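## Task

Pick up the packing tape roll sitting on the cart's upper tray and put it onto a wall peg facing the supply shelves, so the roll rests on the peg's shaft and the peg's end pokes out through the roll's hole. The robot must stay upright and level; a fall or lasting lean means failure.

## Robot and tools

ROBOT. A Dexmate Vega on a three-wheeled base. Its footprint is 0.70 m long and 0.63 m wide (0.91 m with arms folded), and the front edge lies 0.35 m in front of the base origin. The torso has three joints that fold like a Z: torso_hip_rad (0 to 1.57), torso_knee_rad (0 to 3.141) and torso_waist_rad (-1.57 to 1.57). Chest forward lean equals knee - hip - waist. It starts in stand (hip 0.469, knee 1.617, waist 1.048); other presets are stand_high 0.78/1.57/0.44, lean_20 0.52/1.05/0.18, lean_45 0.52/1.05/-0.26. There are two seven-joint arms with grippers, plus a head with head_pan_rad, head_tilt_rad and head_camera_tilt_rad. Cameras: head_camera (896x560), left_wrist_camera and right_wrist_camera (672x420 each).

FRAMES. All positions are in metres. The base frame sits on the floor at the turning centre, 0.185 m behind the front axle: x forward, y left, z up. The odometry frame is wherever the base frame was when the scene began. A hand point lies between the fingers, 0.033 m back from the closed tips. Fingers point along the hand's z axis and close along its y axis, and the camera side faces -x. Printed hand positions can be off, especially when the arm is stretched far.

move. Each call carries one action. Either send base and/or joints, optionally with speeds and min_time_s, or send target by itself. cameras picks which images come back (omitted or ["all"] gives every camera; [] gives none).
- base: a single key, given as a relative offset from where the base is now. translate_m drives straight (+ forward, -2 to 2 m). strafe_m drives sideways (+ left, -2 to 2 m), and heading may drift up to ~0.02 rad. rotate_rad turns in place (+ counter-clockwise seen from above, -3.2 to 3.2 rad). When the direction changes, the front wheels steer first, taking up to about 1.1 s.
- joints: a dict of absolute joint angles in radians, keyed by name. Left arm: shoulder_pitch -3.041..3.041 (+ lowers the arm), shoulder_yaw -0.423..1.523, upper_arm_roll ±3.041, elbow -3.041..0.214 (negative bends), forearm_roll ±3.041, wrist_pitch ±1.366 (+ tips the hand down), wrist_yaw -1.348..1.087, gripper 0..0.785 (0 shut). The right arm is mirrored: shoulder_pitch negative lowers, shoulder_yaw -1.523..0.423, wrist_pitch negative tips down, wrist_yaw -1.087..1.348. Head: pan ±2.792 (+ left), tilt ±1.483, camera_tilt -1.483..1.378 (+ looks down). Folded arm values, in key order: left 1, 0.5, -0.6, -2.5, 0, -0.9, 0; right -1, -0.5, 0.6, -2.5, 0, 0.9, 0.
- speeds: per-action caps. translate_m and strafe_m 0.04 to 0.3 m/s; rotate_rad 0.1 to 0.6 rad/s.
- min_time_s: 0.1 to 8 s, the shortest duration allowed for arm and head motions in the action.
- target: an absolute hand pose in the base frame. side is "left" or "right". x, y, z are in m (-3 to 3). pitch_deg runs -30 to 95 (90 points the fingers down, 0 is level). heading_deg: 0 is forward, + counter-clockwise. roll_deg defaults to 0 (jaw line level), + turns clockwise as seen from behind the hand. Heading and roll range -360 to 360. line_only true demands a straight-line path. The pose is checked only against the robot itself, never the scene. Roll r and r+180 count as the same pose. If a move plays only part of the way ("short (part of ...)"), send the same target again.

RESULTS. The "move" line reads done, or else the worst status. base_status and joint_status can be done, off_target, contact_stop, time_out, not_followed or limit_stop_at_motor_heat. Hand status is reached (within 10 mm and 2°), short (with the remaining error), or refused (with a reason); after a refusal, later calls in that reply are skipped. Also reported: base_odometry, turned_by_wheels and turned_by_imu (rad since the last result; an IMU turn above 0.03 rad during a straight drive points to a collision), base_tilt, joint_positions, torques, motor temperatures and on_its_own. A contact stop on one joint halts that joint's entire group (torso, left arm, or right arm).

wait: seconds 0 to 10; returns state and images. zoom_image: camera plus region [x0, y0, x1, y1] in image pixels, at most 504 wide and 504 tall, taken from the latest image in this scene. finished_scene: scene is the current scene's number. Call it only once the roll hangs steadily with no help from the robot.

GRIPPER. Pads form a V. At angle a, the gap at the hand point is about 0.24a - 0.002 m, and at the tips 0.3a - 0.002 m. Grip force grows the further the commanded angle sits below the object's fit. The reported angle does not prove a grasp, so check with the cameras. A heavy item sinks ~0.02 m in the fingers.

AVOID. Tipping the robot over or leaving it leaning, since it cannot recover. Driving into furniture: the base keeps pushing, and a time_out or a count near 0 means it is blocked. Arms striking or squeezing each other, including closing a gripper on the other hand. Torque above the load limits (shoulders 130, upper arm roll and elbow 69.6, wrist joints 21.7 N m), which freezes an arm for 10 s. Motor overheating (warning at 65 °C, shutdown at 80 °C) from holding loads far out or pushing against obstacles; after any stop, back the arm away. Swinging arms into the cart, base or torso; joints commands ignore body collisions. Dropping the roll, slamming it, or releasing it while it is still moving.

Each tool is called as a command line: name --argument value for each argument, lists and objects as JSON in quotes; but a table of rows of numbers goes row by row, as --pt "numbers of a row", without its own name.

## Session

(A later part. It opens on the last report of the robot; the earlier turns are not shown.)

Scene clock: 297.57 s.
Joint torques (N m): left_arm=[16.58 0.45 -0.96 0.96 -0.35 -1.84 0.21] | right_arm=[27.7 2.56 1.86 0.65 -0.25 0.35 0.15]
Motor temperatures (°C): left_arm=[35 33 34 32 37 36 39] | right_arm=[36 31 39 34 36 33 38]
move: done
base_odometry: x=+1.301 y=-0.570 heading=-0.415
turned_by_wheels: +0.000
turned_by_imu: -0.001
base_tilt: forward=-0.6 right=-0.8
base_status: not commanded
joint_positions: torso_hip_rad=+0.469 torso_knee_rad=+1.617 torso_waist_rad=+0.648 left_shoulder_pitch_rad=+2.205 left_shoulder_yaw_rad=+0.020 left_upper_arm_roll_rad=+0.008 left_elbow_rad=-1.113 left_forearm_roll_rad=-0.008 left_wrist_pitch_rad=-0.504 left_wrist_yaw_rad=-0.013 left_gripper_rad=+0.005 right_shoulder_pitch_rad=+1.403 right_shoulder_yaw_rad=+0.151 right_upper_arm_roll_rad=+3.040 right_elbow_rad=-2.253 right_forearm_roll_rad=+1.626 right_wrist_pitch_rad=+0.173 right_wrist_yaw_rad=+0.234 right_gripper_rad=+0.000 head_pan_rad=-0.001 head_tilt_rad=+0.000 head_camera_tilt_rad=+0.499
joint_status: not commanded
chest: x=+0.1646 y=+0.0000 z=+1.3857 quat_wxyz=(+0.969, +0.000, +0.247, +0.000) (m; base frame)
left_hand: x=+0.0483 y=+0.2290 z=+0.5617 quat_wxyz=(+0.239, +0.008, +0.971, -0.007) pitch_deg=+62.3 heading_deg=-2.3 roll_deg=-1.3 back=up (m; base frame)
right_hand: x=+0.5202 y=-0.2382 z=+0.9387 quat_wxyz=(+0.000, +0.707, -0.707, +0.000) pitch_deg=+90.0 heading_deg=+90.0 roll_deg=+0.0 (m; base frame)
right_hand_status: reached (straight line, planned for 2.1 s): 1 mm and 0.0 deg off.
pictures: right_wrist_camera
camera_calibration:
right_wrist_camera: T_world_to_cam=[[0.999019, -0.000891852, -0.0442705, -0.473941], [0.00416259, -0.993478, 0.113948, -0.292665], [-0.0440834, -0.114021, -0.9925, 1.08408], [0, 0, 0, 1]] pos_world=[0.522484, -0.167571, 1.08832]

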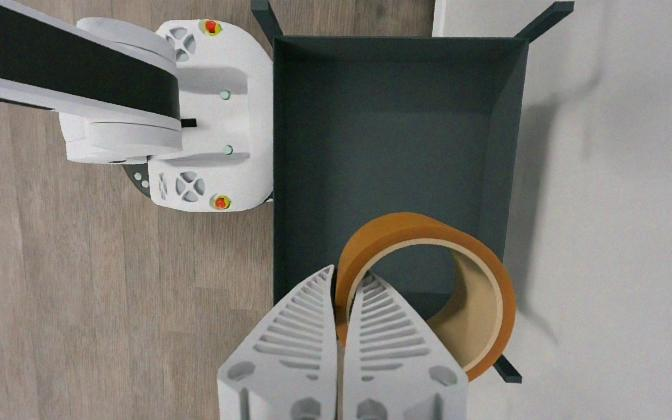

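move --base '{"translate_m": -0.5}' --joints '{"torso_hip_rad": 0.469, "torso_knee_rad": 1.617, "torso_waist_rad": 1.048, "head_camera_tilt_rad": 0.1}' --speeds '{"translate_m": 0.2}' --cameras '["right_wrist_camera"]'

move --base '{"rotate_rad": -1.84}' --speeds '{"rotate_rad": 0.4}' --cameras '["head_camera", "right_wrist_camera"]'

Scene clock: 311.77 s.
Joint torques (N m): left_arm=[7.55 1.63 -0.24 -1.46 -0.03 -2.6 0.54] | right_arm=[24.41 1.17 1.96 4.34 0.19 0.22 -0.56]
Motor temperatures (°C): left_arm=[35 33 34 32 37 36 39] | right_arm=[36 31 38 34 36 33 38]
move: done
base_odometry: x=+0.844 y=-0.368 heading=-0.417
turned_by_wheels: -0.002
turned_by_imu: -0.002
base_tilt: forward=-0.4 right=-0.7
base_status: done
joint_positions: torso_hip_rad=+0.469 torso_knee_rad=+1.617 torso_waist_rad=+1.048 left_shoulder_pitch_rad=+2.205 left_shoulder_yaw_rad=+0.020 left_upper_arm_roll_rad=+0.008 left_elbow_rad=-1.113 left_forearm_roll_rad=-0.008 left_wrist_pitch_rad=-0.504 left_wrist_yaw_rad=-0.013 left_gripper_rad=+0.005 right_shoulder_pitch_rad=+1.407 right_shoulder_yaw_rad=+0.151 right_upper_arm_roll_rad=+3.040 right_elbow_rad=-2.255 right_forearm_roll_rad=+1.626 right_wrist_pitch_rad=+0.173 right_wrist_yaw_rad=+0.236 right_gripper_rad=+0.000 head_pan_rad=+0.000 head_tilt_rad=+0.000 head_camera_tilt_rad=+0.101
joint_status: all done
chest: x=-0.0112 y=+0.0000 z=+1.4155 quat_wxyz=(+0.999, +0.000, +0.050, +0.000) (m; base frame)
left_hand: x=+0.2024 y=+0.2290 z=+0.6112 quat_wxyz=(+0.427, +0.009, +0.904, -0.006) pitch_deg=+39.4 heading_deg=-1.4 roll_deg=-0.2 back=up (m; base frame)
right_hand: x=+0.4895 y=-0.2382 z=+1.1431 quat_wxyz=(-0.140, +0.693, -0.693, +0.140) pitch_deg=+67.1 heading_deg=+0.0 roll_deg=-90.0 (m; base frame)
pictures: right_wrist_camera
camera_calibration:
right_wrist_camera: T_world_to_cam=[[0.937533, -0.000876263, 0.347895, -0.852413], [-0.0404845, -0.993478, 0.106598, -0.28558], [0.345533, -0.114024, -0.931454, 1.02516], [0, 0, 0, 1]] pos_world=[0.433377, -0.167571, 1.28188]

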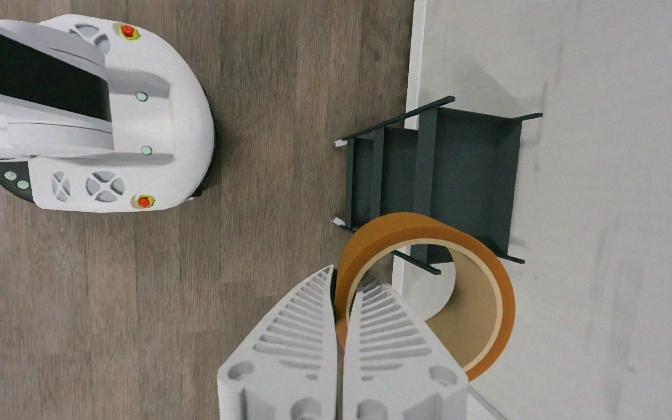

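Scene clock: 317.60 s.
Joint torques (N m): left_arm=[7.66 0.81 0.42 -1.09 0.67 -2.21 0.35] | right_arm=[24.07 1.36 0.87 3.37 -0.07 0.53 -0.69]
Motor temperatures (°C): left_arm=[34 33 34 32 37 36 39] | right_arm=[36 31 38 34 36 33 38]
move: done
base_odometry: x=+0.845 y=-0.366 heading=-2.259
turned_by_wheels: -1.842
turned_by_imu: -1.837
base_tilt: forward=-0.5 right=-0.9
base_status: done
joint_positions: torso_hip_rad=+0.469 torso_knee_rad=+1.617 torso_waist_rad=+1.048 left_shoulder_pitch_rad=+2.205 left_shoulder_yaw_rad=+0.020 left_upper_arm_roll_rad=+0.008 left_elbow_rad=-1.113 left_forearm_roll_rad=-0.008 left_wrist_pitch_rad=-0.504 left_wrist_yaw_rad=-0.013 left_gripper_rad=+0.005 right_shoulder_pitch_rad=+1.407 right_shoulder_yaw_rad=+0.151 right_upper_arm_roll_rad=+3.041 right_elbow_rad=-2.255 right_forearm_roll_rad=+1.626 right_wrist_pitch_rad=+0.173 right_wrist_yaw_rad=+0.236 right_gripper_rad=+0.000 head_pan_rad=+0.000 head_tilt_rad=+0.000 head_camera_tilt_rad=+0.101
joint_status: not commanded
chest: x=-0.0112 y=+0.0000 z=+1.4155 quat_wxyz=(+0.999, +0.000, +0.050, +0.000) (m; base frame)
left_hand: x=+0.2023 y=+0.2290 z=+0.6112 quat_wxyz=(+0.427, +0.009, +0.904, -0.006) pitch_deg=+39.4 heading_deg=-1.4 roll_deg=-0.2 back=up (m; base frame)
right_hand: x=+0.4895 y=-0.2381 z=+1.1431 quat_wxyz=(-0.140, +0.693, -0.693, +0.140) pitch_deg=+67.1 heading_deg=+0.0 roll_deg=-90.0 (m; base frame)
pictures: head_camera, right_wrist_camera
camera_calibration:
head_camera: T_world_to_cam=[[-0.0159829, -0.999248, 0.0353396, -0.0298011], [-0.233969, -0.0306252, -0.971762, 1.45956], [0.972113, -0.0238, -0.233304, 0.385401], [0, 0, 0, 1]] pos_world=[-0.033637, 0.0240932, 1.50931]
right_wrist_camera: T_world_to_cam=[[0.937537, -0.000783176, 0.347885, -0.852386], [-0.0403966, -0.993478, 0.106631, -0.28566], [0.345533, -0.114024, -0.931454, 1.02516], [0, 0, 0, 1]] pos_world=[0.433377, -0.167572, 1.28188]

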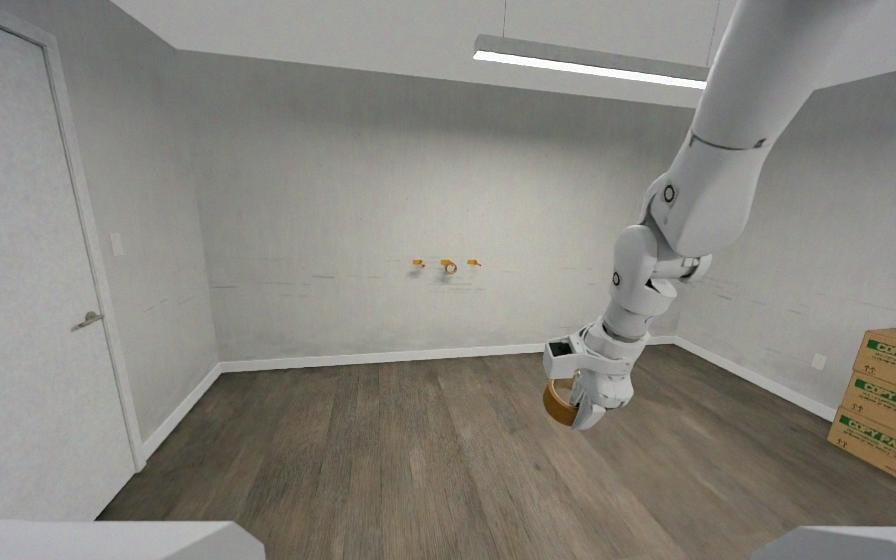

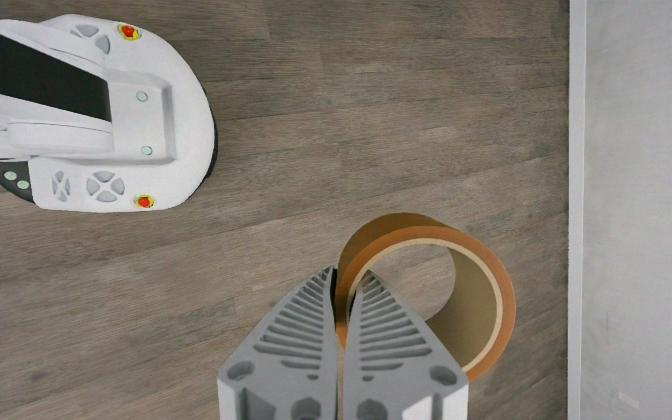

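zoom_image --camera "head_camera" --region '[395, 240, 495, 300]'

Scaled by 5.040 from the camera's 896x560 image, which has a finer 960x600 frame.

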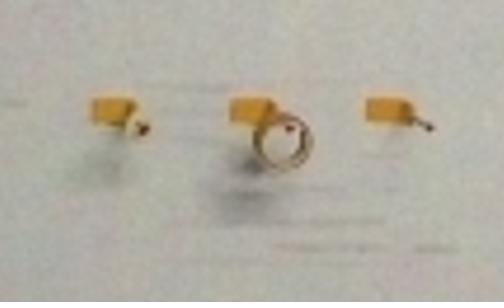

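move --base '{"rotate_rad": -0.11}' --cameras '[]'

move --base '{"translate_m": 1.7}' --cameras '[]'

move --base '{"rotate_rad": 0.42}' --speeds '{"rotate_rad": 0.4}' --cameras '["head_camera", "right_wrist_camera"]'

Scene clock: 334.17 s.
Joint torques (N m): left_arm=[3.39 -0.71 1.13 -2.18 -0.05 -2.39 0.04] | right_arm=[25.01 2.02 1.07 5.03 -0.03 0.36 -0.56]
Motor temperatures (°C): left_arm=[34 33 34 32 37 36 39] | right_arm=[36 31 38 34 36 33 38]
move: done
base_odometry: x=+0.845 y=-0.366 heading=-2.369
turned_by_wheels: -0.110
turned_by_imu: -0.110
base_tilt: forward=-0.5 right=-0.8
base_status: done
joint_positions: torso_hip_rad=+0.469 torso_knee_rad=+1.617 torso_waist_rad=+1.048 left_shoulder_pitch_rad=+2.205 left_shoulder_yaw_rad=+0.020 left_upper_arm_roll_rad=+0.008 left_elbow_rad=-1.113 left_forearm_roll_rad=-0.008 left_wrist_pitch_rad=-0.504 left_wrist_yaw_rad=-0.013 left_gripper_rad=+0.005 right_shoulder_pitch_rad=+1.407 right_shoulder_yaw_rad=+0.151 right_upper_arm_roll_rad=+3.041 right_elbow_rad=-2.255 right_forearm_roll_rad=+1.626 right_wrist_pitch_rad=+0.173 right_wrist_yaw_rad=+0.236 right_gripper_rad=+0.000 head_pan_rad=+0.000 head_tilt_rad=+0.000 head_camera_tilt_rad=+0.101
joint_status: not commanded
chest: x=-0.0112 y=+0.0000 z=+1.4155 quat_wxyz=(+0.999, +0.000, +0.050, +0.000) (m; base frame)
left_hand: x=+0.2023 y=+0.2290 z=+0.6112 quat_wxyz=(+0.427, +0.009, +0.904, -0.006) pitch_deg=+39.4 heading_deg=-1.4 roll_deg=-0.2 back=up (m; base frame)
right_hand: x=+0.4895 y=-0.2381 z=+1.1431 quat_wxyz=(-0.140, +0.693, -0.693, +0.140) pitch_deg=+67.1 heading_deg=+0.0 roll_deg=-90.0 (m; base frame)
pictures: none
No camera images: "cameras" was empty.

Scene clock: 341.83 s.
Joint torques (N m): left_arm=[6.1 -1.77 -0.09 -2.39 -0.51 -2.67 0.07] | right_arm=[22.63 0.86 0.96 4.14 -0.03 -0.76 -0.52]
Motor temperatures (°C): left_arm=[34 33 34 32 37 36 39] | right_arm=[36 31 38 34 36 33 38]
move: done
base_odometry: x=-0.376 y=-1.549 heading=-2.370
turned_by_wheels: -0.002
turned_by_imu: -0.010
base_tilt: forward=-0.6 right=-0.8
base_status: done
joint_positions: torso_hip_rad=+0.469 torso_knee_rad=+1.617 torso_waist_rad=+1.048 left_shoulder_pitch_rad=+2.205 left_shoulder_yaw_rad=+0.020 left_upper_arm_roll_rad=+0.008 left_elbow_rad=-1.113 left_forearm_roll_rad=-0.008 left_wrist_pitch_rad=-0.504 left_wrist_yaw_rad=-0.013 left_gripper_rad=+0.005 right_shoulder_pitch_rad=+1.407 right_shoulder_yaw_rad=+0.151 right_upper_arm_roll_rad=+3.041 right_elbow_rad=-2.255 right_forearm_roll_rad=+1.626 right_wrist_pitch_rad=+0.173 right_wrist_yaw_rad=+0.236 right_gripper_rad=+0.000 head_pan_rad=+0.000 head_tilt_rad=+0.000 head_camera_tilt_rad=+0.101
joint_status: not commanded
chest: x=-0.0111 y=+0.0000 z=+1.4155 quat_wxyz=(+0.999, +0.000, +0.050, +0.000) (m; base frame)
left_hand: x=+0.2024 y=+0.2290 z=+0.6112 quat_wxyz=(+0.427, +0.009, +0.904, -0.006) pitch_deg=+39.5 heading_deg=-1.4 roll_deg=-0.2 back=up (m; base frame)
right_hand: x=+0.4896 y=-0.2381 z=+1.1430 quat_wxyz=(-0.140, +0.693, -0.693, +0.140) pitch_deg=+67.1 heading_deg=+0.0 roll_deg=-90.0 (m; base frame)
pictures: none
No camera images: "cameras" was empty.

Scene clock: 344.60 s.
Joint torques (N m): left_arm=[7.31 1.37 -1.73 -4.79 -0.1 -1.46 0.21] | right_arm=[24.35 1.16 1.06 4.09 -0.01 1.02 -0.7]
Motor temperatures (°C): left_arm=[34 33 34 32 37 36 39] | right_arm=[36 31 38 34 36 33 38]
move: done
base_odometry: x=-0.376 y=-1.550 heading=-1.950
turned_by_wheels: +0.420
turned_by_imu: +0.415
base_tilt: forward=-0.6 right=-0.7
base_status: done
joint_positions: torso_hip_rad=+0.469 torso_knee_rad=+1.617 torso_waist_rad=+1.048 left_shoulder_pitch_rad=+2.205 left_shoulder_yaw_rad=+0.020 left_upper_arm_roll_rad=+0.008 left_elbow_rad=-1.113 left_forearm_roll_rad=-0.008 left_wrist_pitch_rad=-0.504 left_wrist_yaw_rad=-0.013 left_gripper_rad=+0.005 right_shoulder_pitch_rad=+1.407 right_shoulder_yaw_rad=+0.151 right_upper_arm_roll_rad=+3.041 right_elbow_rad=-2.255 right_forearm_roll_rad=+1.626 right_wrist_pitch_rad=+0.173 right_wrist_yaw_rad=+0.236 right_gripper_rad=+0.000 head_pan_rad=+0.000 head_tilt_rad=+0.000 head_camera_tilt_rad=+0.101
joint_status: not commanded
chest: x=-0.0111 y=+0.0000 z=+1.4155 quat_wxyz=(+0.999, +0.000, +0.050, +0.000) (m; base frame)
left_hand: x=+0.2024 y=+0.2290 z=+0.6112 quat_wxyz=(+0.427, +0.009, +0.904, -0.006) pitch_deg=+39.5 heading_deg=-1.4 roll_deg=-0.2 back=up (m; base frame)
right_hand: x=+0.4896 y=-0.2381 z=+1.1431 quat_wxyz=(-0.140, +0.693, -0.693, +0.140) pitch_deg=+67.1 heading_deg=+0.0 roll_deg=-90.0 (m; base frame)
pictures: head_camera, right_wrist_camera
camera_calibration:
head_camera: T_world_to_cam=[[-0.0159815, -0.999247, 0.0353455, -0.0298083], [-0.233969, -0.0306312, -0.971761, 1.45958], [0.972113, -0.0237999, -0.233304, 0.385304], [0, 0, 0, 1]] pos_world=[-0.033537, 0.0240931, 1.50931]
right_wrist_camera: T_world_to_cam=[[0.937581, -0.000798264, 0.347765, -0.852314], [-0.0403947, -0.993479, 0.106624, -0.285638], [0.345412, -0.114017, -0.931499, 1.02514], [0, 0, 0, 1]] pos_world=[0.433478, -0.167572, 1.28178]

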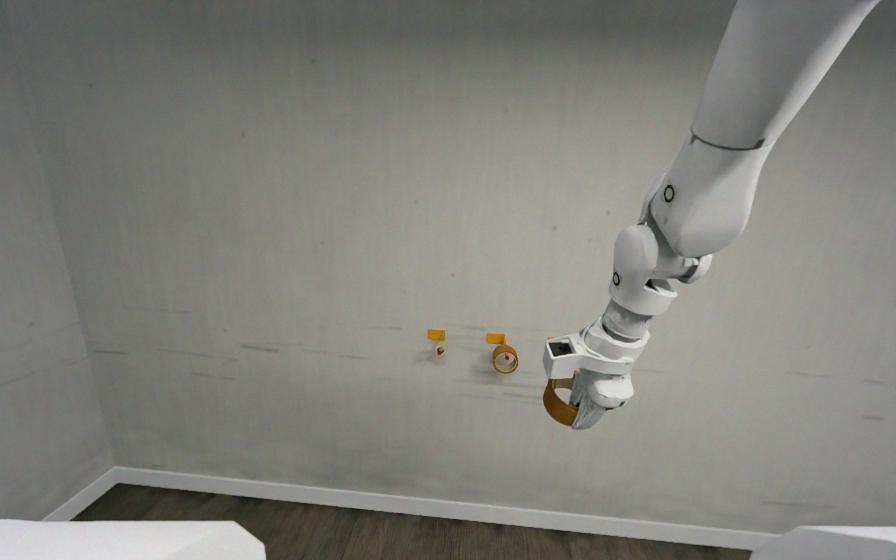

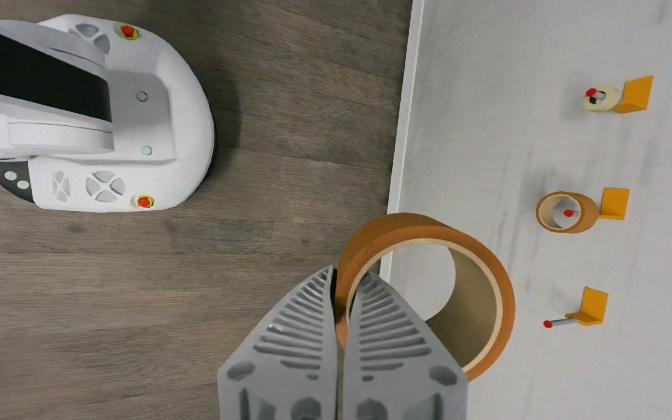

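zoom_image --camera "right_wrist_camera" --region '[520, 60, 672, 340]'

zoom_image --camera "head_camera" --region '[400, 310, 580, 400]'

Scaled by 1.800 from the camera's 672x420 image, which has a finer 960x600 frame.

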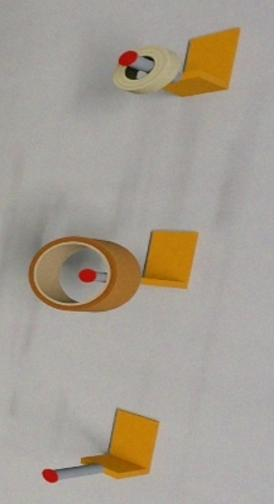

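Scaled by 2.800 from the camera's 896x560 image, which has a finer 960x600 frame.

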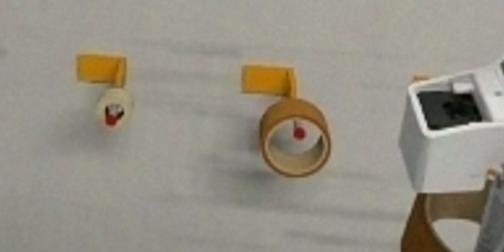

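move --base '{"rotate_rad": -0.1}' --cameras '[]'

move --target '{"side": "right", "x": 0.55, "y": -0.28, "z": 0.95, "pitch_deg": 0, "heading_deg": 0, "roll_deg": -90, "line_only": true}' --cameras '["head_camera", "right_wrist_camera"]'

Scene clock: 381.47 s.
Joint torques (N m): left_arm=[8.51 1.13 0.57 -1.88 -0.62 -2.73 -0.18] | right_arm=[24.3 0.35 0.95 4.15 0.19 0.31 -0.66]
Motor temperatures (°C): left_arm=[34 33 34 32 37 36 39] | right_arm=[36 31 38 34 36 33 38]
move: done
base_odometry: x=-0.376 y=-1.550 heading=-2.050
turned_by_wheels: -0.100
turned_by_imu: -0.100
base_tilt: forward=-0.5 right=-0.9
base_status: done
joint_positions: torso_hip_rad=+0.469 torso_knee_rad=+1.617 torso_waist_rad=+1.048 left_shoulder_pitch_rad=+2.205 left_shoulder_yaw_rad=+0.020 left_upper_arm_roll_rad=+0.008 left_elbow_rad=-1.113 left_forearm_roll_rad=-0.008 left_wrist_pitch_rad=-0.504 left_wrist_yaw_rad=-0.013 left_gripper_rad=+0.005 right_shoulder_pitch_rad=+1.407 right_shoulder_yaw_rad=+0.151 right_upper_arm_roll_rad=+3.041 right_elbow_rad=-2.255 right_forearm_roll_rad=+1.626 right_wrist_pitch_rad=+0.173 right_wrist_yaw_rad=+0.236 right_gripper_rad=+0.000 head_pan_rad=+0.000 head_tilt_rad=+0.000 head_camera_tilt_rad=+0.101
joint_status: not commanded
chest: x=-0.0111 y=+0.0000 z=+1.4155 quat_wxyz=(+0.999, +0.000, +0.050, +0.000) (m; base frame)
left_hand: x=+0.2024 y=+0.2290 z=+0.6112 quat_wxyz=(+0.427, +0.009, +0.904, -0.006) pitch_deg=+39.5 heading_deg=-1.4 roll_deg=-0.2 back=up (m; base frame)
right_hand: x=+0.4896 y=-0.2381 z=+1.1431 quat_wxyz=(-0.140, +0.693, -0.693, +0.140) pitch_deg=+67.1 heading_deg=+0.0 roll_deg=-90.0 (m; base frame)
pictures: none
No camera images: "cameras" was empty.

Scene clock: 381.77 s.
Joint torques (N m): left_arm=[5.2 2.86 0.03 -1.03 0.29 -3.18 0.71] | right_arm=[24.56 1.61 1.04 3.87 0.07 0.22 -0.74]
Motor temperatures (°C): left_arm=[34 33 34 32 37 36 39] | right_arm=[36 31 38 34 36 33 38]
move: refused
base_odometry: x=-0.376 y=-1.550 heading=-2.050
turned_by_wheels: +0.000
turned_by_imu: +0.000
base_tilt: forward=-0.6 right=-0.8
base_status: not commanded
joint_positions: torso_hip_rad=+0.469 torso_knee_rad=+1.617 torso_waist_rad=+1.048 left_shoulder_pitch_rad=+2.205 left_shoulder_yaw_rad=+0.020 left_upper_arm_roll_rad=+0.008 left_elbow_rad=-1.113 left_forearm_roll_rad=-0.008 left_wrist_pitch_rad=-0.504 left_wrist_yaw_rad=-0.013 left_gripper_rad=+0.005 right_shoulder_pitch_rad=+1.407 right_shoulder_yaw_rad=+0.151 right_upper_arm_roll_rad=+3.041 right_elbow_rad=-2.255 right_forearm_roll_rad=+1.626 right_wrist_pitch_rad=+0.173 right_wrist_yaw_rad=+0.236 right_gripper_rad=+0.000 head_pan_rad=+0.000 head_tilt_rad=+0.000 head_camera_tilt_rad=+0.101
joint_status: not commanded
chest: x=-0.0111 y=+0.0000 z=+1.4155 quat_wxyz=(+0.999, +0.000, +0.050, +0.000) (m; base frame)
left_hand: x=+0.2024 y=+0.2290 z=+0.6112 quat_wxyz=(+0.427, +0.009, +0.904, -0.006) pitch_deg=+39.5 heading_deg=-1.4 roll_deg=-0.2 back=up (m; base frame)
right_hand: x=+0.4896 y=-0.2381 z=+1.1431 quat_wxyz=(-0.140, +0.693, -0.693, +0.140) pitch_deg=+67.1 heading_deg=+0.0 roll_deg=-90.0 (m; base frame)
right_hand_status: refused: you asked line_only, and the move would not run on a straight line (no straight line was possible) but on a checked arc of 10.7 s: over the whole arc the hand travels 2.30 m to end 0.21 m from its start, up to 0.81 m off the straight line; right_shoulder_pitch_rad turns most, 3.32 rad; on the way or at its end the hand turns up to 180 deg from its attitude at the start. Nothing moved.
pictures: head_camera, right_wrist_camera
camera_calibration:
head_camera: T_world_to_cam=[[-0.0159815, -0.999247, 0.0353455, -0.0298083], [-0.233969, -0.0306312, -0.971761, 1.45958], [0.972113, -0.0237999, -0.233304, 0.385304], [0, 0, 0, 1]] pos_world=[-0.033537, 0.0240931, 1.50931]
right_wrist_camera: T_world_to_cam=[[0.937581, -0.000798264, 0.347765, -0.852314], [-0.0403947, -0.993479, 0.106624, -0.285638], [0.345412, -0.114017, -0.931499, 1.02514], [0, 0, 0, 1]] pos_world=[0.433478, -0.167572, 1.28178]

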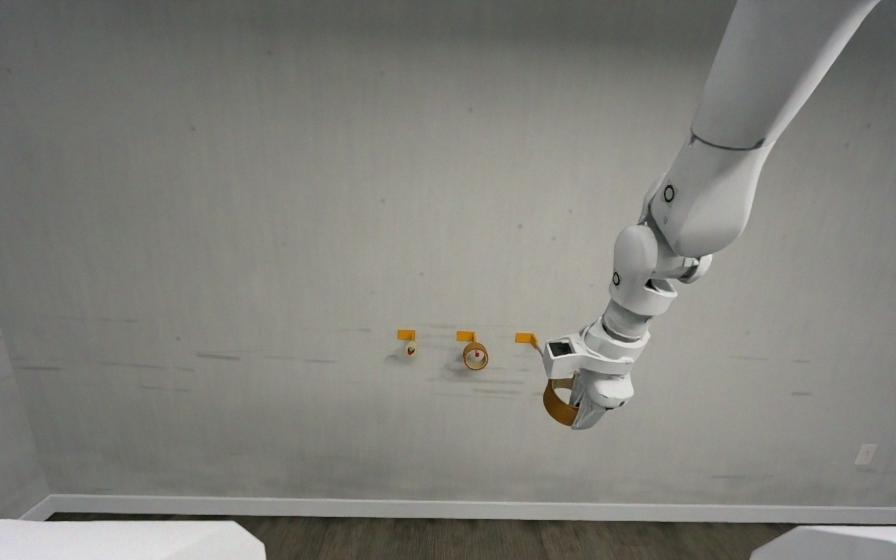

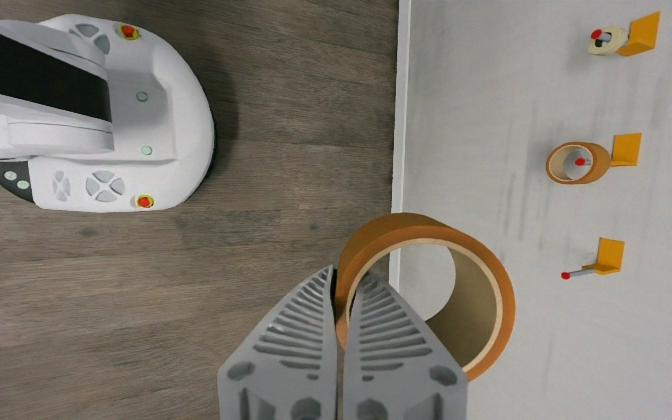

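move --target '{"side":"right","x":0.62,"y":-0.28,"z":1.05,"pitch_deg":25,"heading_deg":0,"roll_deg":-90,"line_only":true}' --cameras '["head_camera","right_wrist_camera"]'

Scene clock: 406.63 s.
Joint torques (N m): left_arm=[6.86 0.19 0.24 -2.65 -0.2 -3.09 0.01] | right_arm=[24.07 0.7 0.98 3.06 0.09 0.07 -0.6]
Motor temperatures (°C): left_arm=[34 33 34 32 37 36 39] | right_arm=[36 31 38 34 36 33 38]
move: refused
base_odometry: x=-0.376 y=-1.550 heading=-2.050
turned_by_wheels: +0.000
turned_by_imu: +0.000
base_tilt: forward=-0.8 right=-0.9
base_status: not commanded
joint_positions: torso_hip_rad=+0.469 torso_knee_rad=+1.617 torso_waist_rad=+1.048 left_shoulder_pitch_rad=+2.205 left_shoulder_yaw_rad=+0.020 left_upper_arm_roll_rad=+0.008 left_elbow_rad=-1.113 left_forearm_roll_rad=-0.008 left_wrist_pitch_rad=-0.504 left_wrist_yaw_rad=-0.013 left_gripper_rad=+0.005 right_shoulder_pitch_rad=+1.407 right_shoulder_yaw_rad=+0.151 right_upper_arm_roll_rad=+3.041 right_elbow_rad=-2.255 right_forearm_roll_rad=+1.626 right_wrist_pitch_rad=+0.173 right_wrist_yaw_rad=+0.236 right_gripper_rad=+0.000 head_pan_rad=+0.000 head_tilt_rad=+0.000 head_camera_tilt_rad=+0.101
joint_status: not commanded
chest: x=-0.0111 y=+0.0000 z=+1.4155 quat_wxyz=(+0.999, +0.000, +0.050, +0.000) (m; base frame)
left_hand: x=+0.2024 y=+0.2290 z=+0.6112 quat_wxyz=(+0.427, +0.009, +0.904, -0.006) pitch_deg=+39.5 heading_deg=-1.4 roll_deg=-0.2 back=up (m; base frame)
right_hand: x=+0.4896 y=-0.2381 z=+1.1431 quat_wxyz=(-0.140, +0.693, -0.693, +0.140) pitch_deg=+67.1 heading_deg=+0.0 roll_deg=-90.0 (m; base frame)
right_hand_status: refused: you asked line_only, and the move would not run on a straight line (no straight line was possible) but on a checked arc of 10.1 s: over the whole arc the hand travels 2.77 m to end 0.17 m from its start, up to 0.94 m off the straight line; right_upper_arm_roll_rad turns most, 3.12 rad; on the way or at its end the hand turns up to 180 deg from its attitude at the start. Nothing moved.
pictures: head_camera, right_wrist_camera
camera_calibration:
head_camera: T_world_to_cam=[[-0.0159815, -0.999247, 0.0353455, -0.0298083], [-0.233969, -0.0306312, -0.971761, 1.45958], [0.972113, -0.0237999, -0.233304, 0.385304], [0, 0, 0, 1]] pos_world=[-0.033537, 0.0240931, 1.50931]
right_wrist_camera: T_world_to_cam=[[0.937581, -0.000798264, 0.347765, -0.852314], [-0.0403947, -0.993479, 0.106624, -0.285638], [0.345412, -0.114017, -0.931499, 1.02514], [0, 0, 0, 1]] pos_world=[0.433478, -0.167572, 1.28178]

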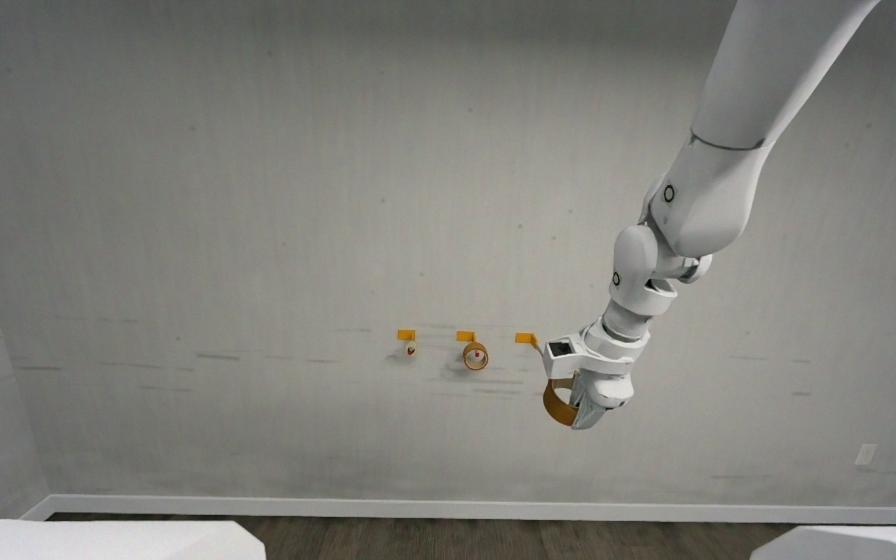

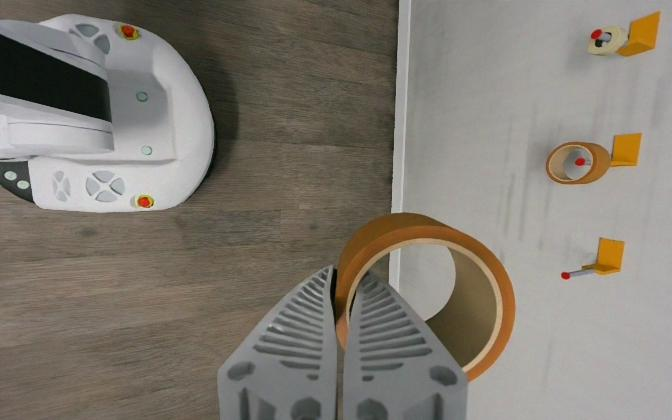

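move --target '{"side":"right","x":0.78,"y":-0.2,"z":0.98,"pitch_deg":0,"heading_deg":0,"roll_deg":-90,"line_only":true}' --cameras '["head_camera","right_wrist_camera"]'

move --target '{"side":"right","x":0.78,"y":-0.15,"z":1.05,"pitch_deg":20,"heading_deg":0,"roll_deg":-90,"line_only":true}' --cameras '["head_camera","right_wrist_camera"]'

Scene clock: 434.90 s.
Joint torques (N m): left_arm=[5.6 2.15 -0.23 0.12 -0.24 -2.88 0.12] | right_arm=[24.22 1.56 0.85 3.82 0.01 0.42 -0.65]
Motor temperatures (°C): left_arm=[34 33 34 32 37 36 39] | right_arm=[36 31 38 34 36 33 38]
move: refused
base_odometry: x=-0.376 y=-1.550 heading=-2.050
turned_by_wheels: +0.000
turned_by_imu: +0.000
base_tilt: forward=-0.5 right=-0.8
base_status: not commanded
joint_positions: torso_hip_rad=+0.469 torso_knee_rad=+1.617 torso_waist_rad=+1.048 left_shoulder_pitch_rad=+2.205 left_shoulder_yaw_rad=+0.020 left_upper_arm_roll_rad=+0.008 left_elbow_rad=-1.113 left_forearm_roll_rad=-0.008 left_wrist_pitch_rad=-0.504 left_wrist_yaw_rad=-0.013 left_gripper_rad=+0.005 right_shoulder_pitch_rad=+1.407 right_shoulder_yaw_rad=+0.151 right_upper_arm_roll_rad=+3.041 right_elbow_rad=-2.255 right_forearm_roll_rad=+1.626 right_wrist_pitch_rad=+0.173 right_wrist_yaw_rad=+0.236 right_gripper_rad=+0.000 head_pan_rad=+0.000 head_tilt_rad=+0.000 head_camera_tilt_rad=+0.101
joint_status: not commanded
chest: x=-0.0111 y=+0.0000 z=+1.4155 quat_wxyz=(+0.999, +0.000, +0.050, +0.000) (m; base frame)
left_hand: x=+0.2024 y=+0.2290 z=+0.6112 quat_wxyz=(+0.427, +0.009, +0.904, -0.006) pitch_deg=+39.5 heading_deg=-1.4 roll_deg=-0.2 back=up (m; base frame)
right_hand: x=+0.4896 y=-0.2381 z=+1.1431 quat_wxyz=(-0.140, +0.693, -0.693, +0.140) pitch_deg=+67.1 heading_deg=+0.0 roll_deg=-90.0 (m; base frame)
right_hand_status: refused: you asked line_only, and the move would not run on a straight line (no straight line was possible) but on a checked arc of 8.5 s: over the whole arc the hand travels 1.93 m to end 0.34 m from its start, up to 0.69 m off the straight line; right_upper_arm_roll_rad turns most, 2.61 rad; on the way or at its end the hand turns up to 180 deg from its attitude at the start. Nothing moved.
pictures: head_camera, right_wrist_camera
camera_calibration:
head_camera: T_world_to_cam=[[-0.0159815, -0.999247, 0.0353455, -0.0298083], [-0.233969, -0.0306312, -0.971761, 1.45958], [0.972113, -0.0237999, -0.233304, 0.385304], [0, 0, 0, 1]] pos_world=[-0.033537, 0.0240931, 1.50931]
right_wrist_camera: T_world_to_cam=[[0.937581, -0.000798264, 0.347765, -0.852314], [-0.0403947, -0.993479, 0.106624, -0.285638], [0.345412, -0.114017, -0.931499, 1.02514], [0, 0, 0, 1]] pos_world=[0.433478, -0.167572, 1.28178]

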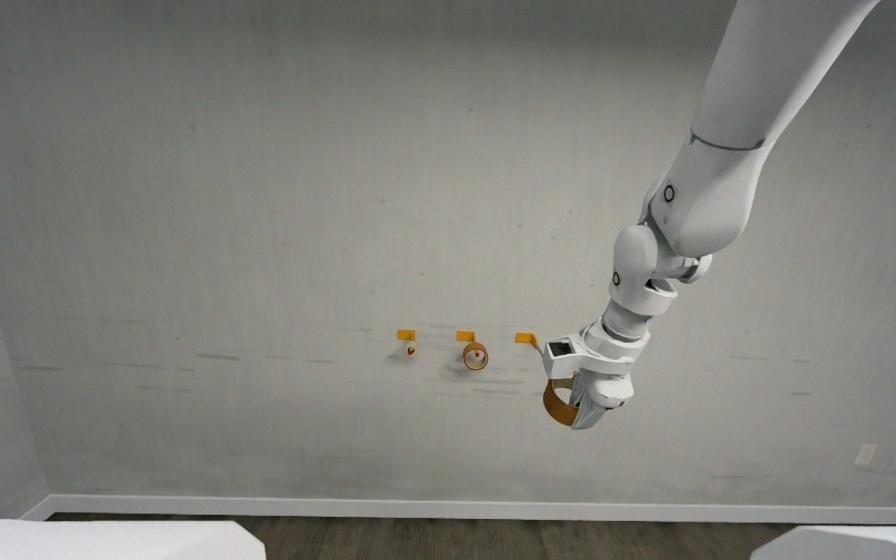

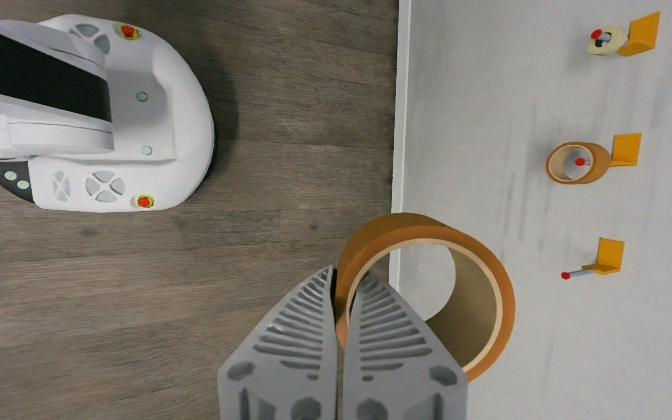

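not run: a stop came earlier in this reply.

move --joints '{"right_shoulder_pitch_rad":0.7,"right_elbow_rad":-1.55,"right_wrist_yaw_rad":-0.95}' --cameras '["head_camera","right_wrist_camera"]'

Scene clock: 446.90 s.
Joint torques (N m): left_arm=[8.1 0.45 -1.93 -3.29 0.33 -1.73 0.42] | right_arm=[18.52 2.48 0.91 5.72 0.25 0.65 -1.66]
Motor temperatures (°C): left_arm=[34 33 34 32 37 36 39] | right_arm=[35 31 38 34 36 33 38]
move: done
base_odometry: x=-0.376 y=-1.550 heading=-2.050
turned_by_wheels: +0.000
turned_by_imu: -0.001
base_tilt: forward=-0.7 right=-0.8
base_status: not commanded
joint_positions: torso_hip_rad=+0.469 torso_knee_rad=+1.617 torso_waist_rad=+1.048 left_shoulder_pitch_rad=+2.205 left_shoulder_yaw_rad=+0.020 left_upper_arm_roll_rad=+0.008 left_elbow_rad=-1.113 left_forearm_roll_rad=-0.008 left_wrist_pitch_rad=-0.504 left_wrist_yaw_rad=-0.013 left_gripper_rad=+0.005 right_shoulder_pitch_rad=+0.703 right_shoulder_yaw_rad=+0.151 right_upper_arm_roll_rad=+3.041 right_elbow_rad=-1.553 right_forearm_roll_rad=+1.626 right_wrist_pitch_rad=+0.173 right_wrist_yaw_rad=-0.946 right_gripper_rad=+0.000 head_pan_rad=+0.000 head_tilt_rad=+0.000 head_camera_tilt_rad=+0.101
joint_status: all done
chest: x=-0.0111 y=+0.0000 z=+1.4155 quat_wxyz=(+0.999, +0.000, +0.050, +0.000) (m; base frame)
left_hand: x=+0.2024 y=+0.2290 z=+0.6112 quat_wxyz=(+0.427, +0.009, +0.904, -0.006) pitch_deg=+39.5 heading_deg=-1.4 roll_deg=-0.2 back=up (m; base frame)
right_hand: x=+0.8536 y=-0.1661 z=+1.3001 quat_wxyz=(-0.530, +0.530, -0.470, +0.466) pitch_deg=+0.1 heading_deg=+7.1 roll_deg=-89.8 (m; base frame)
pictures: head_camera, right_wrist_camera
camera_calibration:
head_camera: T_world_to_cam=[[-0.0159815, -0.999247, 0.0353455, -0.0298083], [-0.233969, -0.0306312, -0.971761, 1.45958], [0.972113, -0.0237999, -0.233304, 0.385304], [0, 0, 0, 1]] pos_world=[-0.033537, 0.0240931, 1.50931]
right_wrist_camera: T_world_to_cam=[[0.046759, 0.00151862, 0.998905, -1.33385], [0.00996107, -0.99995, 0.00105393, -0.12287], [0.998857, 0.00990089, -0.0467717, -0.633453], [0, 0, 0, 1]] pos_world=[0.696322, -0.114567, 1.30289]

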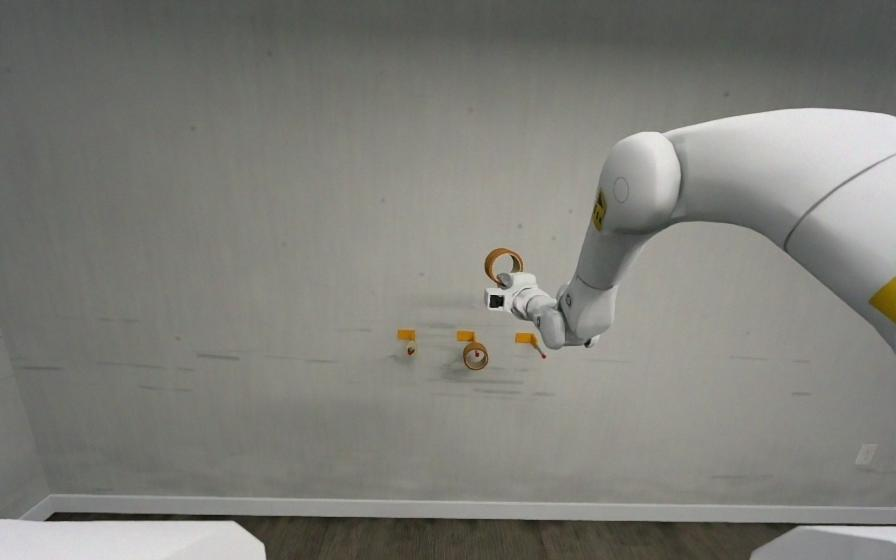

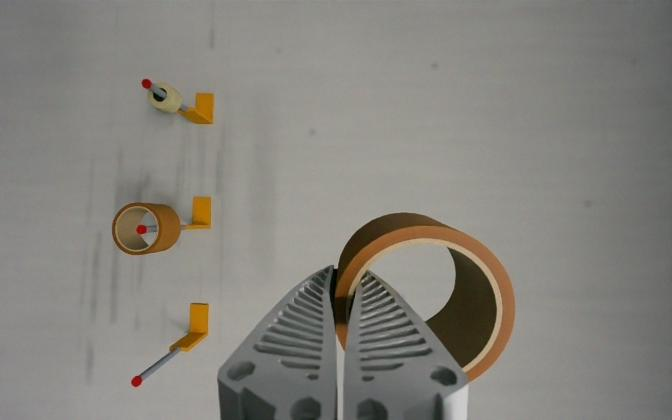

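zoom_image --camera "right_wrist_camera" --region '[90, 180, 270, 400]'

zoom_image --camera "head_camera" --region '[380, 300, 580, 400]'

Scaled by 2.291 from the camera's 672x420 image, which has a finer 960x600 frame.

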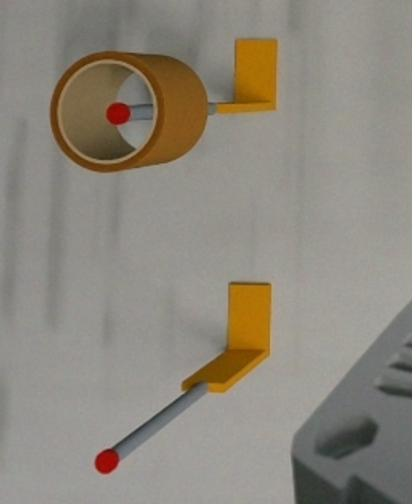

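Scaled by 2.520 from the camera's 896x560 image, which has a finer 960x600 frame.

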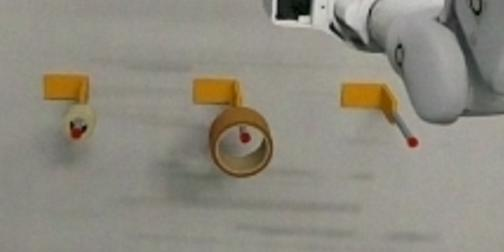

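move --target '{"side":"right","x":0.80,"y":-0.20,"z":0.88,"pitch_deg":0,"heading_deg":0,"roll_deg":-90,"line_only":true}' --cameras '["head_camera","right_wrist_camera"]'

Scene clock: 492.13 s.
Joint torques (N m): left_arm=[6.24 0.83 -1.39 -2.35 -0.45 -1.31 0.25] | right_arm=[17.3 1.2 1.11 6.78 0.26 0.64 -1.76]
Motor temperatures (°C): left_arm=[34 33 33 32 37 36 38] | right_arm=[35 30 38 34 36 32 38]
move: refused
base_odometry: x=-0.376 y=-1.550 heading=-2.050
turned_by_wheels: +0.000
turned_by_imu: +0.000
base_tilt: forward=-0.6 right=-0.7
base_status: not commanded
joint_positions: torso_hip_rad=+0.469 torso_knee_rad=+1.617 torso_waist_rad=+1.048 left_shoulder_pitch_rad=+2.205 left_shoulder_yaw_rad=+0.020 left_upper_arm_roll_rad=+0.008 left_elbow_rad=-1.113 left_forearm_roll_rad=-0.008 left_wrist_pitch_rad=-0.504 left_wrist_yaw_rad=-0.013 left_gripper_rad=+0.005 right_shoulder_pitch_rad=+0.700 right_shoulder_yaw_rad=+0.151 right_upper_arm_roll_rad=+3.041 right_elbow_rad=-1.550 right_forearm_roll_rad=+1.626 right_wrist_pitch_rad=+0.173 right_wrist_yaw_rad=-0.950 right_gripper_rad=+0.000 head_pan_rad=+0.000 head_tilt_rad=+0.000 head_camera_tilt_rad=+0.101
joint_status: not commanded
chest: x=-0.0111 y=+0.0000 z=+1.4155 quat_wxyz=(+0.999, +0.000, +0.050, +0.000) (m; base frame)
left_hand: x=+0.2024 y=+0.2290 z=+0.6112 quat_wxyz=(+0.427, +0.009, +0.904, -0.006) pitch_deg=+39.5 heading_deg=-1.4 roll_deg=-0.2 back=up (m; base frame)
right_hand: x=+0.8539 y=-0.1658 z=+1.3007 quat_wxyz=(-0.531, +0.529, -0.469, +0.467) pitch_deg=-0.1 heading_deg=+7.1 roll_deg=-89.8 (m; base frame)
right_hand_status: refused: no posture of the arm gets there (out of reach): the closest leaves the hand 4.6 cm and 1 deg from the pose. Nothing moved.
pictures: head_camera, right_wrist_camera
camera_calibration:
head_camera: T_world_to_cam=[[-0.0159815, -0.999247, 0.0353455, -0.0298083], [-0.233969, -0.0306312, -0.971761, 1.45958], [0.972113, -0.0237999, -0.233304, 0.385304], [0, 0, 0, 1]] pos_world=[-0.033537, 0.0240931, 1.50931]
right_wrist_camera: T_world_to_cam=[[0.0426662, 0.000914039, 0.999089, -1.3313], [0.0104306, -0.999945, 0.000469384, -0.122241], [0.999035, 0.010401, -0.0426734, -0.639164], [0, 0, 0, 1]] pos_world=[0.696624, -0.114369, 1.30287]

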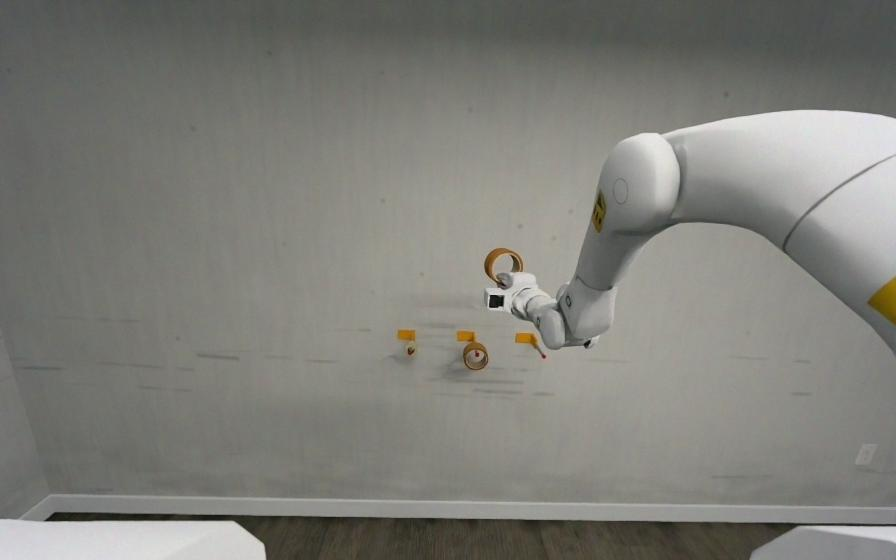

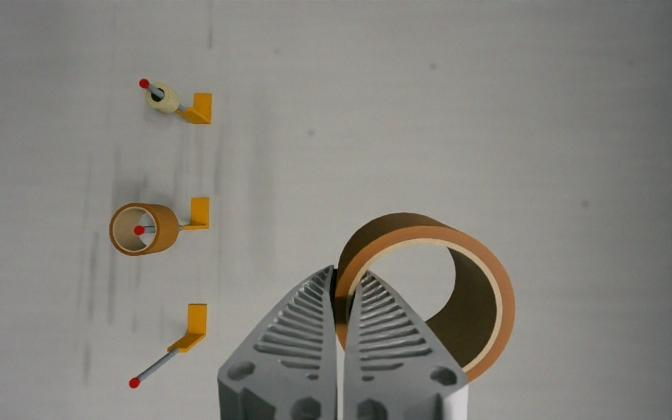

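move --target '{"side":"right","x":0.87,"y":-0.17,"z":0.88,"pitch_deg":0,"heading_deg":0,"roll_deg":-90,"line_only":true}' --cameras '["head_camera","right_wrist_camera"]'

Scene clock: 496.50 s.
Joint torques (N m): left_arm=[6.29 0.6 -1.14 -1.9 0.66 -1.96 0.23] | right_arm=[17.69 0.5 1.16 7.49 0.24 0.05 -1.88]
Motor temperatures (°C): left_arm=[34 33 33 32 37 36 38] | right_arm=[35 30 38 34 36 32 38]
move: refused
base_odometry: x=-0.376 y=-1.550 heading=-2.050
turned_by_wheels: +0.000
turned_by_imu: +0.000
base_tilt: forward=-0.6 right=-0.9
base_status: not commanded
joint_positions: torso_hip_rad=+0.469 torso_knee_rad=+1.617 torso_waist_rad=+1.048 left_shoulder_pitch_rad=+2.205 left_shoulder_yaw_rad=+0.020 left_upper_arm_roll_rad=+0.008 left_elbow_rad=-1.113 left_forearm_roll_rad=-0.008 left_wrist_pitch_rad=-0.504 left_wrist_yaw_rad=-0.013 left_gripper_rad=+0.005 right_shoulder_pitch_rad=+0.700 right_shoulder_yaw_rad=+0.151 right_upper_arm_roll_rad=+3.041 right_elbow_rad=-1.550 right_forearm_roll_rad=+1.626 right_wrist_pitch_rad=+0.173 right_wrist_yaw_rad=-0.950 right_gripper_rad=+0.000 head_pan_rad=+0.000 head_tilt_rad=+0.000 head_camera_tilt_rad=+0.101
joint_status: not commanded
chest: x=-0.0111 y=+0.0000 z=+1.4155 quat_wxyz=(+0.999, +0.000, +0.050, +0.000) (m; base frame)
left_hand: x=+0.2024 y=+0.2290 z=+0.6112 quat_wxyz=(+0.427, +0.009, +0.904, -0.006) pitch_deg=+39.5 heading_deg=-1.4 roll_deg=-0.2 back=up (m; base frame)
right_hand: x=+0.8539 y=-0.1658 z=+1.3007 quat_wxyz=(-0.531, +0.529, -0.469, +0.467) pitch_deg=-0.1 heading_deg=+7.1 roll_deg=-89.8 (m; base frame)
right_hand_status: refused: no posture of the arm gets there (out of reach): the closest leaves the hand 9.3 cm and 1 deg from the pose. Nothing moved.
pictures: head_camera, right_wrist_camera
camera_calibration:
head_camera: T_world_to_cam=[[-0.0159815, -0.999247, 0.0353455, -0.0298083], [-0.233969, -0.0306312, -0.971761, 1.45958], [0.972113, -0.0237999, -0.233304, 0.385304], [0, 0, 0, 1]] pos_world=[-0.033537, 0.0240931, 1.50931]
right_wrist_camera: T_world_to_cam=[[0.0426662, 0.000914039, 0.999089, -1.3313], [0.0104306, -0.999945, 0.000469384, -0.122241], [0.999035, 0.010401, -0.0426734, -0.639164], [0, 0, 0, 1]] pos_world=[0.696624, -0.114369, 1.30287]

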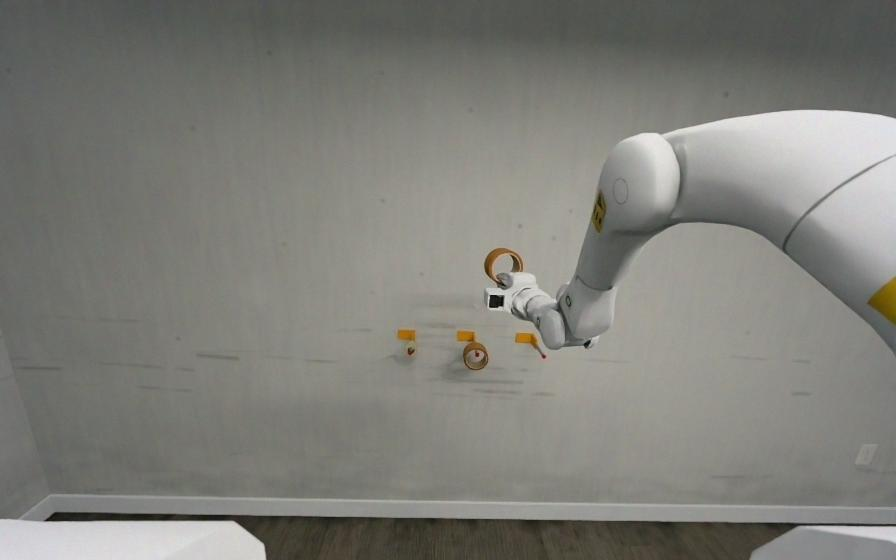

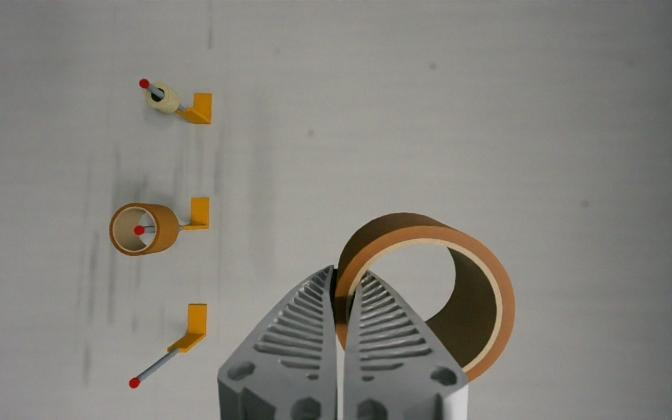

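move --target '{"side":"right","x":0.74,"y":-0.23,"z":0.88,"pitch_deg":0,"heading_deg":0,"roll_deg":-90,"line_only":true}' --cameras '["right_wrist_camera"]'

Scene clock: 500.17 s.
Joint torques (N m): left_arm=[5.28 -0.97 2.76 -0.89 0.59 -2.82 -0.42] | right_arm=[17.69 1.3 0.82 6.51 0.34 0.35 -1.68]
Motor temperatures (°C): left_arm=[34 33 33 32 37 36 38] | right_arm=[35 30 38 34 36 32 38]
move: refused
base_odometry: x=-0.376 y=-1.550 heading=-2.050
turned_by_wheels: +0.000
turned_by_imu: +0.000
base_tilt: forward=-0.6 right=-0.8
base_status: not commanded
joint_positions: torso_hip_rad=+0.469 torso_knee_rad=+1.617 torso_waist_rad=+1.048 left_shoulder_pitch_rad=+2.205 left_shoulder_yaw_rad=+0.020 left_upper_arm_roll_rad=+0.008 left_elbow_rad=-1.113 left_forearm_roll_rad=-0.008 left_wrist_pitch_rad=-0.504 left_wrist_yaw_rad=-0.013 left_gripper_rad=+0.005 right_shoulder_pitch_rad=+0.700 right_shoulder_yaw_rad=+0.151 right_upper_arm_roll_rad=+3.041 right_elbow_rad=-1.550 right_forearm_roll_rad=+1.626 right_wrist_pitch_rad=+0.173 right_wrist_yaw_rad=-0.950 right_gripper_rad=+0.000 head_pan_rad=+0.000 head_tilt_rad=+0.000 head_camera_tilt_rad=+0.101
joint_status: not commanded
chest: x=-0.0111 y=+0.0000 z=+1.4155 quat_wxyz=(+0.999, +0.000, +0.050, +0.000) (m; base frame)
left_hand: x=+0.2024 y=+0.2290 z=+0.6112 quat_wxyz=(+0.427, +0.009, +0.904, -0.006) pitch_deg=+39.5 heading_deg=-1.4 roll_deg=-0.2 back=up (m; base frame)
right_hand: x=+0.8539 y=-0.1658 z=+1.3007 quat_wxyz=(-0.531, +0.529, -0.469, +0.467) pitch_deg=-0.1 heading_deg=+7.1 roll_deg=-89.8 (m; base frame)
right_hand_status: refused: no posture of the arm gets there (out of reach): the closest leaves the hand 0.9 cm and 0 deg from the pose. Nothing moved.
pictures: right_wrist_camera
camera_calibration:
right_wrist_camera: T_world_to_cam=[[0.0426662, 0.000914039, 0.999089, -1.3313], [0.0104306, -0.999945, 0.000469384, -0.122241], [0.999035, 0.010401, -0.0426734, -0.639164], [0, 0, 0, 1]] pos_world=[0.696624, -0.114369, 1.30287]

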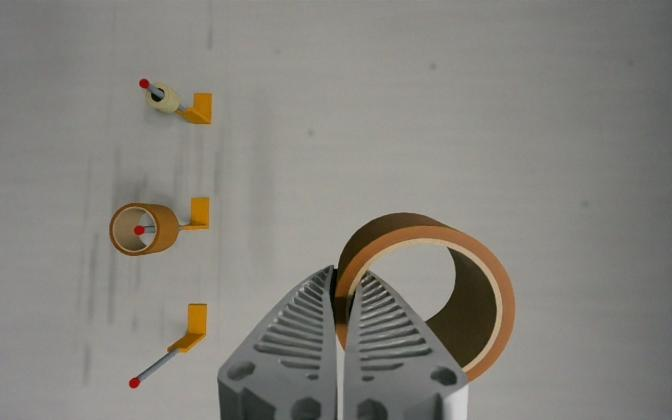

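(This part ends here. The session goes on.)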